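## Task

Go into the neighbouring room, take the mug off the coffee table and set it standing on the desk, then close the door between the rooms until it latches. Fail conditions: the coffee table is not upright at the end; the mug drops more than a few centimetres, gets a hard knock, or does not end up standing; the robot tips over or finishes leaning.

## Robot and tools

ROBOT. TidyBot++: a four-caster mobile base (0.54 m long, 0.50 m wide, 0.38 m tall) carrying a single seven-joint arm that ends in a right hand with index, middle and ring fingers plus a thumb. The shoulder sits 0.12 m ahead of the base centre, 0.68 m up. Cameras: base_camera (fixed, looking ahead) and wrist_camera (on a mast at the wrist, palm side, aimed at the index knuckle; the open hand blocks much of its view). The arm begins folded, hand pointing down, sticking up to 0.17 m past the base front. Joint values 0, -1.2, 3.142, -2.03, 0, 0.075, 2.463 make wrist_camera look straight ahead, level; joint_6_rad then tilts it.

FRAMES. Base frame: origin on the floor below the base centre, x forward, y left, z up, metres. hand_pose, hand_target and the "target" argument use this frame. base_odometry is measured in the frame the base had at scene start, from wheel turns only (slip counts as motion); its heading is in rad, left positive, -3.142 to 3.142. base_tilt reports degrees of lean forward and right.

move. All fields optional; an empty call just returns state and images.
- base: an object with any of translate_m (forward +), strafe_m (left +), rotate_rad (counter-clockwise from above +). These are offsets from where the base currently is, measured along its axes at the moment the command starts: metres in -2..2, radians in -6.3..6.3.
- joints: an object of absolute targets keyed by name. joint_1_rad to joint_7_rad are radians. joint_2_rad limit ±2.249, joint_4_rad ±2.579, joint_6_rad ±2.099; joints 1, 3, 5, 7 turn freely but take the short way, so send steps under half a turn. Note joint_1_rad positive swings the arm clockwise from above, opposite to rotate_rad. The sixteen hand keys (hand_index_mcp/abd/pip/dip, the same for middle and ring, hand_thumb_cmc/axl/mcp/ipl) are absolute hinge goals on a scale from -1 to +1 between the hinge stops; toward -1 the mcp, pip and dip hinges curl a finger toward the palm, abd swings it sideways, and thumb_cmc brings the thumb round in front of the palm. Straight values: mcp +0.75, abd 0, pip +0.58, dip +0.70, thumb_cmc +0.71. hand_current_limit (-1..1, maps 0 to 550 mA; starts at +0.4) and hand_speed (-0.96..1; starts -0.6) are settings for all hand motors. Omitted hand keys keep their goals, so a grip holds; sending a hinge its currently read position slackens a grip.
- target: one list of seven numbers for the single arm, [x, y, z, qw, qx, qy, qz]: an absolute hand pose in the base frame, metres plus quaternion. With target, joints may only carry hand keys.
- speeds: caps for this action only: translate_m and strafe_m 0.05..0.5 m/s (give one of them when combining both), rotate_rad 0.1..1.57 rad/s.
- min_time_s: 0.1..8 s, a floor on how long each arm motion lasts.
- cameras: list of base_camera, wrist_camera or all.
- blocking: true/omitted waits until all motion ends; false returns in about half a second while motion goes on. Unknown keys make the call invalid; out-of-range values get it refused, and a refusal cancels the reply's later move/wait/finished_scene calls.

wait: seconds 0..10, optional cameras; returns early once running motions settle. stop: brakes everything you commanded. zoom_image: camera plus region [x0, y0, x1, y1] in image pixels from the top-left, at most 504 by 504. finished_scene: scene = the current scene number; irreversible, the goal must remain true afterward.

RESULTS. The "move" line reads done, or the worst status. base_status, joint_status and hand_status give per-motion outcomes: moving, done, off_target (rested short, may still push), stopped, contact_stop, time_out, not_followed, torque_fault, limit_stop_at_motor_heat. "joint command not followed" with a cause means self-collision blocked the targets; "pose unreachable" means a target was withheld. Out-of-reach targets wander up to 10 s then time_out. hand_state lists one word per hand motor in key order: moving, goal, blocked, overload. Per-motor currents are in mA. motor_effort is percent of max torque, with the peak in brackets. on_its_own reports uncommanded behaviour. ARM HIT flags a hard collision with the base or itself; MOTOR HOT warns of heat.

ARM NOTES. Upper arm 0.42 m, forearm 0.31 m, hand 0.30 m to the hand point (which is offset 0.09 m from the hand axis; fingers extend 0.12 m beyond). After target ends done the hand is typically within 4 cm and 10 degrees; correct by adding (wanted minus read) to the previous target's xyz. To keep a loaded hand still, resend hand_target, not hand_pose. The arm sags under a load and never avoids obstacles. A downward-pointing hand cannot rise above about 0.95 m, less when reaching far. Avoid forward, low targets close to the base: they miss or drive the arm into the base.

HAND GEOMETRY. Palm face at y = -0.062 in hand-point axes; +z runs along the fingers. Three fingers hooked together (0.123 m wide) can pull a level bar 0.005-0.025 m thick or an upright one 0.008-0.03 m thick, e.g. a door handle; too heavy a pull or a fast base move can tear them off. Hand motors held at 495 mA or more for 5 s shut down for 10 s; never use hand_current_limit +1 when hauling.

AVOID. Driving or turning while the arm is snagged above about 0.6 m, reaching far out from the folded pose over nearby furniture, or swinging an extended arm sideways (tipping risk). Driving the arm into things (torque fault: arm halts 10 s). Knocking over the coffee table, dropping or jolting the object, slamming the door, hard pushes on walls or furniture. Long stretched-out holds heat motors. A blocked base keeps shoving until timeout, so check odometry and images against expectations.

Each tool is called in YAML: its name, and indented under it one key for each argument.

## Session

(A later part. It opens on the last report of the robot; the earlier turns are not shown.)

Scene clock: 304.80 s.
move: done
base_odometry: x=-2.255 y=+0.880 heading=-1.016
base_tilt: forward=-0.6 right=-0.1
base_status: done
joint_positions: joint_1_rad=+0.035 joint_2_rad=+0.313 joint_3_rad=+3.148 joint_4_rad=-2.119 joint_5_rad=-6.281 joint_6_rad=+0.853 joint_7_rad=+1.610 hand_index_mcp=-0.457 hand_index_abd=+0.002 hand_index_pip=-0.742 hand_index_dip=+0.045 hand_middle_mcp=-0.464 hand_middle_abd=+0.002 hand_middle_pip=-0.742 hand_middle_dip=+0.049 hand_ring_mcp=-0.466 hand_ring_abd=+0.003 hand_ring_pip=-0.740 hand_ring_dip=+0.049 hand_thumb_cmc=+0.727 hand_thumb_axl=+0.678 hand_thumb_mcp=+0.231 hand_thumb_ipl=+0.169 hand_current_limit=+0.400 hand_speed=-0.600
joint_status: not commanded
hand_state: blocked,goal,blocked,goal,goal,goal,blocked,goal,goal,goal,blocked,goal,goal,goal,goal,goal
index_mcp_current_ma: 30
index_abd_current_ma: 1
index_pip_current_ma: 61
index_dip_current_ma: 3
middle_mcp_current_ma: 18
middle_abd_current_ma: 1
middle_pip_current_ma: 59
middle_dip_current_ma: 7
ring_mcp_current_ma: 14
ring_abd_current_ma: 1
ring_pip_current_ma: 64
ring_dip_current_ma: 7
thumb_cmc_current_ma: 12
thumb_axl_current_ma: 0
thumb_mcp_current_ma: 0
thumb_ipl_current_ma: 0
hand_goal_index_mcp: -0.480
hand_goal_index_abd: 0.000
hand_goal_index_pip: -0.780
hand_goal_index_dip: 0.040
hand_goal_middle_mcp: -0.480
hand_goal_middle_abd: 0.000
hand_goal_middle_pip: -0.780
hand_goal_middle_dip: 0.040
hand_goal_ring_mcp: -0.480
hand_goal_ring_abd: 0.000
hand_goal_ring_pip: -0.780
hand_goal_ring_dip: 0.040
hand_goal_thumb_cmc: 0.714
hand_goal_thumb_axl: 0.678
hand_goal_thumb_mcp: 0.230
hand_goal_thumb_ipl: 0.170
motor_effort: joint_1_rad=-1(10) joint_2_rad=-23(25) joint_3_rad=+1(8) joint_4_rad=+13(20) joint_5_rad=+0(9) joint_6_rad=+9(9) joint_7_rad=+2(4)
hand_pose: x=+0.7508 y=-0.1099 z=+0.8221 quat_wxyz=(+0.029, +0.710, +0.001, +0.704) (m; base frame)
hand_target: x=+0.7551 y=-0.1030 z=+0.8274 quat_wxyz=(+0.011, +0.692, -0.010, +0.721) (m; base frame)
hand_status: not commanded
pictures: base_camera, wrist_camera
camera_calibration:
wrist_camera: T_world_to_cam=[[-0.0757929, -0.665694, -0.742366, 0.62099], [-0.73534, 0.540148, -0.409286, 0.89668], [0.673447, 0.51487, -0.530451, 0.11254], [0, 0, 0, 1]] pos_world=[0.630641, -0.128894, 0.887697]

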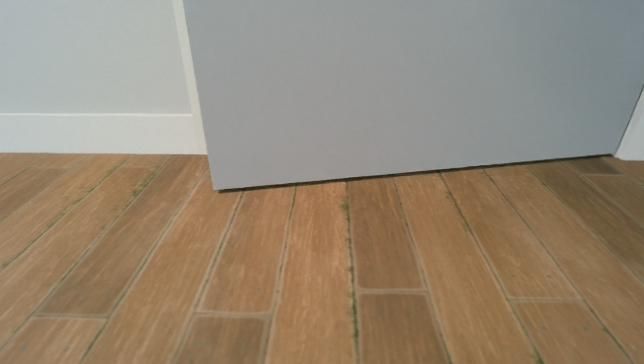

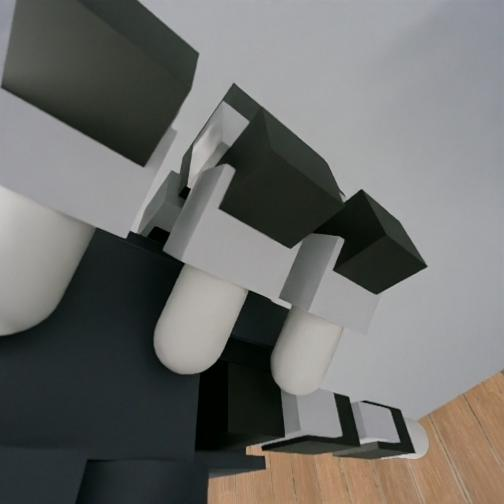

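move:
  base: {"translate_m": 0.15, "strafe_m": 0.08}
  speeds: {"translate_m": 0.15}
  cameras: ["base_camera"]

move:
  base: {"translate_m": 0.06}
  speeds: {"translate_m": 0.1}
  cameras: ["all"]

Scene clock: 307.57 s.
move: done
base_odometry: x=-2.108 y=+0.795 heading=-1.016
base_tilt: forward=-0.6 right=-0.1
base_status: done
joint_positions: joint_1_rad=+0.033 joint_2_rad=+0.313 joint_3_rad=+3.147 joint_4_rad=-2.131 joint_5_rad=-6.284 joint_6_rad=+0.859 joint_7_rad=+1.610 hand_index_mcp=-0.457 hand_index_abd=+0.002 hand_index_pip=-0.742 hand_index_dip=+0.045 hand_middle_mcp=-0.464 hand_middle_abd=+0.002 hand_middle_pip=-0.742 hand_middle_dip=+0.049 hand_ring_mcp=-0.470 hand_ring_abd=+0.003 hand_ring_pip=-0.737 hand_ring_dip=+0.053 hand_thumb_cmc=+0.727 hand_thumb_axl=+0.678 hand_thumb_mcp=+0.230 hand_thumb_ipl=+0.169 hand_current_limit=+0.400 hand_speed=-0.600
joint_status: not commanded
hand_state: blocked,goal,blocked,goal,goal,goal,blocked,goal,goal,goal,blocked,goal,goal,goal,goal,goal
index_mcp_current_ma: 31
index_abd_current_ma: 1
index_pip_current_ma: 61
index_dip_current_ma: 3
middle_mcp_current_ma: 17
middle_abd_current_ma: 1
middle_pip_current_ma: 59
middle_dip_current_ma: 7
ring_mcp_current_ma: 9
ring_abd_current_ma: 1
ring_pip_current_ma: 71
ring_dip_current_ma: 11
thumb_cmc_current_ma: 12
thumb_axl_current_ma: 0
thumb_mcp_current_ma: 0
thumb_ipl_current_ma: 0
hand_goal_index_mcp: -0.480
hand_goal_index_abd: 0.000
hand_goal_index_pip: -0.780
hand_goal_index_dip: 0.040
hand_goal_middle_mcp: -0.480
hand_goal_middle_abd: 0.000
hand_goal_middle_pip: -0.780
hand_goal_middle_dip: 0.040
hand_goal_ring_mcp: -0.480
hand_goal_ring_abd: 0.000
hand_goal_ring_pip: -0.780
hand_goal_ring_dip: 0.040
hand_goal_thumb_cmc: 0.714
hand_goal_thumb_axl: 0.678
hand_goal_thumb_mcp: 0.230
hand_goal_thumb_ipl: 0.170
motor_effort: joint_1_rad=-1(6) joint_2_rad=-23(25) joint_3_rad=+1(4) joint_4_rad=+13(24) joint_5_rad=+0(6) joint_6_rad=+8(9) joint_7_rad=+1(2)
hand_pose: x=+0.7479 y=-0.1089 z=+0.8175 quat_wxyz=(+0.028, +0.712, +0.000, +0.702) (m; base frame)
hand_target: x=+0.7551 y=-0.1030 z=+0.8274 quat_wxyz=(+0.011, +0.692, -0.010, +0.721) (m; base frame)
hand_status: not commanded
pictures: base_camera

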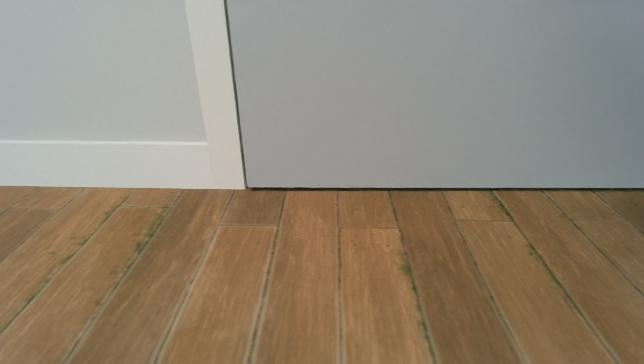

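Scene clock: 308.77 s.
move: done
base_odometry: x=-2.076 y=+0.744 heading=-1.016
base_tilt: forward=-0.7 right=+0.0
base_status: done
joint_positions: joint_1_rad=+0.034 joint_2_rad=+0.292 joint_3_rad=+3.147 joint_4_rad=-2.166 joint_5_rad=-6.284 joint_6_rad=+0.872 joint_7_rad=+1.610 hand_index_mcp=-0.456 hand_index_abd=+0.002 hand_index_pip=-0.742 hand_index_dip=+0.045 hand_middle_mcp=-0.467 hand_middle_abd=+0.002 hand_middle_pip=-0.741 hand_middle_dip=+0.050 hand_ring_mcp=-0.483 hand_ring_abd=+0.003 hand_ring_pip=-0.727 hand_ring_dip=+0.055 hand_thumb_cmc=+0.726 hand_thumb_axl=+0.678 hand_thumb_mcp=+0.230 hand_thumb_ipl=+0.169 hand_current_limit=+0.400 hand_speed=-0.600
joint_status: not commanded
hand_state: blocked,goal,blocked,goal,goal,goal,blocked,goal,goal,goal,blocked,goal,goal,goal,goal,goal
index_mcp_current_ma: 32
index_abd_current_ma: 1
index_pip_current_ma: 60
index_dip_current_ma: 3
middle_mcp_current_ma: 13
middle_abd_current_ma: 1
middle_pip_current_ma: 63
middle_dip_current_ma: 8
ring_mcp_current_ma: -2
ring_abd_current_ma: 1
ring_pip_current_ma: 99
ring_dip_current_ma: 15
thumb_cmc_current_ma: 11
thumb_axl_current_ma: 0
thumb_mcp_current_ma: 0
thumb_ipl_current_ma: 0
hand_goal_index_mcp: -0.480
hand_goal_index_abd: 0.000
hand_goal_index_pip: -0.780
hand_goal_index_dip: 0.040
hand_goal_middle_mcp: -0.480
hand_goal_middle_abd: 0.000
hand_goal_middle_pip: -0.780
hand_goal_middle_dip: 0.040
hand_goal_ring_mcp: -0.480
hand_goal_ring_abd: 0.000
hand_goal_ring_pip: -0.780
hand_goal_ring_dip: 0.040
hand_goal_thumb_cmc: 0.714
hand_goal_thumb_axl: 0.678
hand_goal_thumb_mcp: 0.230
hand_goal_thumb_ipl: 0.170
motor_effort: joint_1_rad=-2(3) joint_2_rad=-16(25) joint_3_rad=-1(1) joint_4_rad=+20(33) joint_5_rad=+2(3) joint_6_rad=+6(9) joint_7_rad=+1(2)
hand_pose: x=+0.7362 y=-0.1082 z=+0.8172 quat_wxyz=(+0.028, +0.712, +0.000, +0.701) (m; base frame)
hand_target: x=+0.7551 y=-0.1030 z=+0.8274 quat_wxyz=(+0.011, +0.692, -0.010, +0.721) (m; base frame)
hand_status: not commanded
pictures: base_camera, wrist_camera
camera_calibration:
wrist_camera: T_world_to_cam=[[-0.0803653, -0.663851, -0.743535, 0.621805], [-0.738586, 0.540582, -0.402818, 0.880119], [0.669352, 0.516792, -0.533755, 0.124827], [0, 0, 0, 1]] pos_world=[0.616461, -0.127501, 0.883488]

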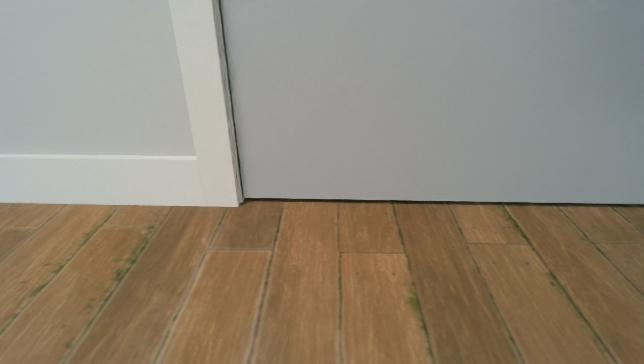

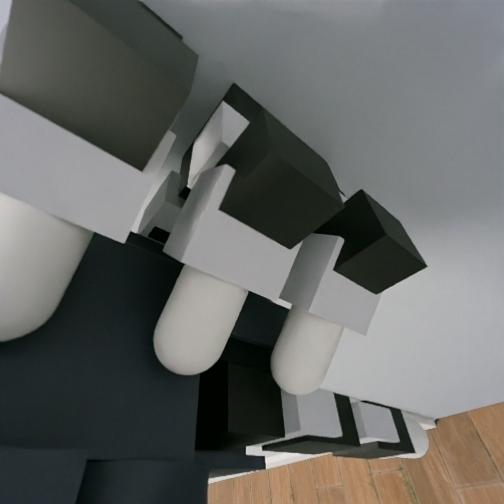

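move:
  base: {"translate_m": 0.04}
  speeds: {"translate_m": 0.1}
  cameras: ["base_camera"]

move:
  base: {"translate_m": -0.3}
  speeds: {"translate_m": 0.2}
  cameras: ["all"]

Scene clock: 311.60 s.
move: time_out
base_odometry: x=-2.057 y=+0.713 heading=-1.017
base_tilt: forward=-0.7 right=-0.1
base_status: translate_m time_out (by the wheels' count: +0.037 of +0.040)
joint_positions: joint_1_rad=+0.034 joint_2_rad=+0.220 joint_3_rad=+3.146 joint_4_rad=-2.263 joint_5_rad=-6.284 joint_6_rad=+0.884 joint_7_rad=+1.610 hand_index_mcp=-0.456 hand_index_abd=+0.002 hand_index_pip=-0.742 hand_index_dip=+0.045 hand_middle_mcp=-0.480 hand_middle_abd=+0.002 hand_middle_pip=-0.731 hand_middle_dip=+0.053 hand_ring_mcp=-0.510 hand_ring_abd=+0.003 hand_ring_pip=-0.705 hand_ring_dip=+0.063 hand_thumb_cmc=+0.726 hand_thumb_axl=+0.678 hand_thumb_mcp=+0.230 hand_thumb_ipl=+0.169 hand_current_limit=+0.400 hand_speed=-0.600
joint_status: not commanded
hand_state: blocked,goal,blocked,goal,goal,goal,blocked,goal,blocked,goal,blocked,blocked,goal,goal,goal,goal
index_mcp_current_ma: 32
index_abd_current_ma: 1
index_pip_current_ma: 60
index_dip_current_ma: 3
middle_mcp_current_ma: 0
middle_abd_current_ma: 1
middle_pip_current_ma: 87
middle_dip_current_ma: 11
ring_mcp_current_ma: -45
ring_abd_current_ma: 1
ring_pip_current_ma: 168
ring_dip_current_ma: 28
thumb_cmc_current_ma: 11
thumb_axl_current_ma: 0
thumb_mcp_current_ma: 0
thumb_ipl_current_ma: 0
hand_goal_index_mcp: -0.480
hand_goal_index_abd: 0.000
hand_goal_index_pip: -0.780
hand_goal_index_dip: 0.040
hand_goal_middle_mcp: -0.480
hand_goal_middle_abd: 0.000
hand_goal_middle_pip: -0.780
hand_goal_middle_dip: 0.040
hand_goal_ring_mcp: -0.480
hand_goal_ring_abd: 0.000
hand_goal_ring_pip: -0.780
hand_goal_ring_dip: 0.040
hand_goal_thumb_cmc: 0.714
hand_goal_thumb_axl: 0.678
hand_goal_thumb_mcp: 0.230
hand_goal_thumb_ipl: 0.170
motor_effort: joint_1_rad=-2(4) joint_2_rad=-2(18) joint_3_rad=+1(2) joint_4_rad=+36(41) joint_5_rad=+3(4) joint_6_rad=+4(8) joint_7_rad=+1(2)
hand_pose: x=+0.7002 y=-0.1072 z=+0.8163 quat_wxyz=(+0.028, +0.717, +0.000, +0.697) (m; base frame)
hand_target: x=+0.7551 y=-0.1030 z=+0.8274 quat_wxyz=(+0.011, +0.692, -0.010, +0.721) (m; base frame)
hand_status: not commanded
pictures: base_camera

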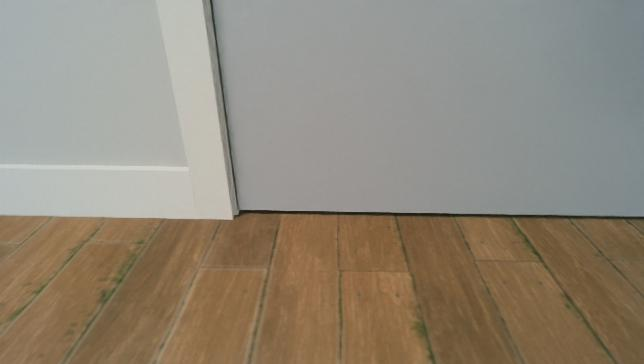

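not run: a stop that you did not command came earlier in this reply.

move:
  base: {"translate_m": -0.4}
  speeds: {"translate_m": 0.2}
  cameras: ["all"]

Scene clock: 314.60 s.
move: done
base_odometry: x=-2.267 y=+1.053 heading=-1.017
base_tilt: forward=-0.7 right=+0.0
base_status: done
joint_positions: joint_1_rad=+0.034 joint_2_rad=+0.325 joint_3_rad=+3.146 joint_4_rad=-2.121 joint_5_rad=-6.284 joint_6_rad=+0.885 joint_7_rad=+1.610 hand_index_mcp=-0.456 hand_index_abd=+0.002 hand_index_pip=-0.742 hand_index_dip=+0.045 hand_middle_mcp=-0.467 hand_middle_abd=+0.002 hand_middle_pip=-0.741 hand_middle_dip=+0.053 hand_ring_mcp=-0.471 hand_ring_abd=+0.003 hand_ring_pip=-0.741 hand_ring_dip=+0.063 hand_thumb_cmc=+0.726 hand_thumb_axl=+0.678 hand_thumb_mcp=+0.230 hand_thumb_ipl=+0.169 hand_current_limit=+0.400 hand_speed=-0.600
joint_status: not commanded
hand_state: blocked,goal,blocked,goal,goal,goal,blocked,goal,goal,goal,blocked,blocked,goal,goal,goal,goal
index_mcp_current_ma: 32
index_abd_current_ma: 1
index_pip_current_ma: 60
index_dip_current_ma: 3
middle_mcp_current_ma: 13
middle_abd_current_ma: 1
middle_pip_current_ma: 63
middle_dip_current_ma: 11
ring_mcp_current_ma: 8
ring_abd_current_ma: 1
ring_pip_current_ma: 63
ring_dip_current_ma: 28
thumb_cmc_current_ma: 11
thumb_axl_current_ma: 0
thumb_mcp_current_ma: 0
thumb_ipl_current_ma: 0
hand_goal_index_mcp: -0.480
hand_goal_index_abd: 0.000
hand_goal_index_pip: -0.780
hand_goal_index_dip: 0.040
hand_goal_middle_mcp: -0.480
hand_goal_middle_abd: 0.000
hand_goal_middle_pip: -0.780
hand_goal_middle_dip: 0.040
hand_goal_ring_mcp: -0.480
hand_goal_ring_abd: 0.000
hand_goal_ring_pip: -0.780
hand_goal_ring_dip: 0.040
hand_goal_thumb_cmc: 0.714
hand_goal_thumb_axl: 0.678
hand_goal_thumb_mcp: 0.230
hand_goal_thumb_ipl: 0.170
on_its_own: hand_ring_pip moved -0.036 toward your old target -0.780
motor_effort: joint_1_rad=-1(2) joint_2_rad=-24(27) joint_3_rad=+0(2) joint_4_rad=+13(34) joint_5_rad=+0(3) joint_6_rad=+9(9) joint_7_rad=+1(2)
hand_pose: x=+0.7529 y=-0.1087 z=+0.8229 quat_wxyz=(+0.028, +0.704, +0.000, +0.710) (m; base frame)
hand_target: x=+0.7551 y=-0.1030 z=+0.8274 quat_wxyz=(+0.011, +0.692, -0.010, +0.721) (m; base frame)
hand_status: not commanded
pictures: base_camera, wrist_camera
camera_calibration:
wrist_camera: T_world_to_cam=[[-0.061451, -0.664482, -0.744774, 0.61383], [-0.728395, 0.540013, -0.421696, 0.902822], [0.682397, 0.516575, -0.517189, 0.0933884], [0, 0, 0, 1]] pos_world=[0.631603, -0.127899, 0.88618]

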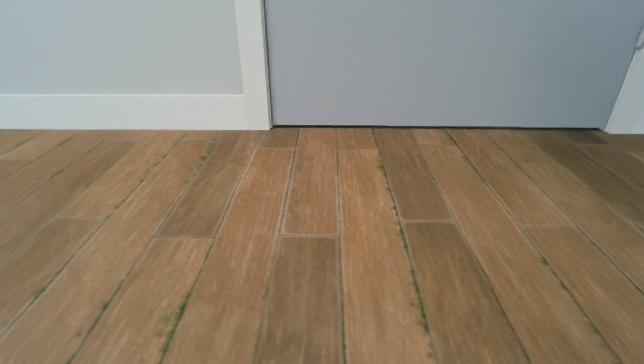

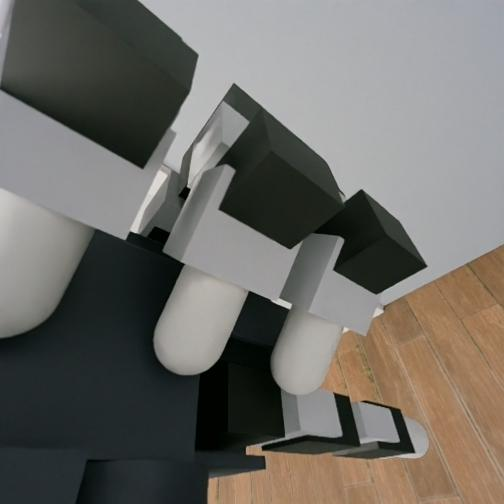

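finished_scene:
  scene: 1

The scene is finished: the task was done.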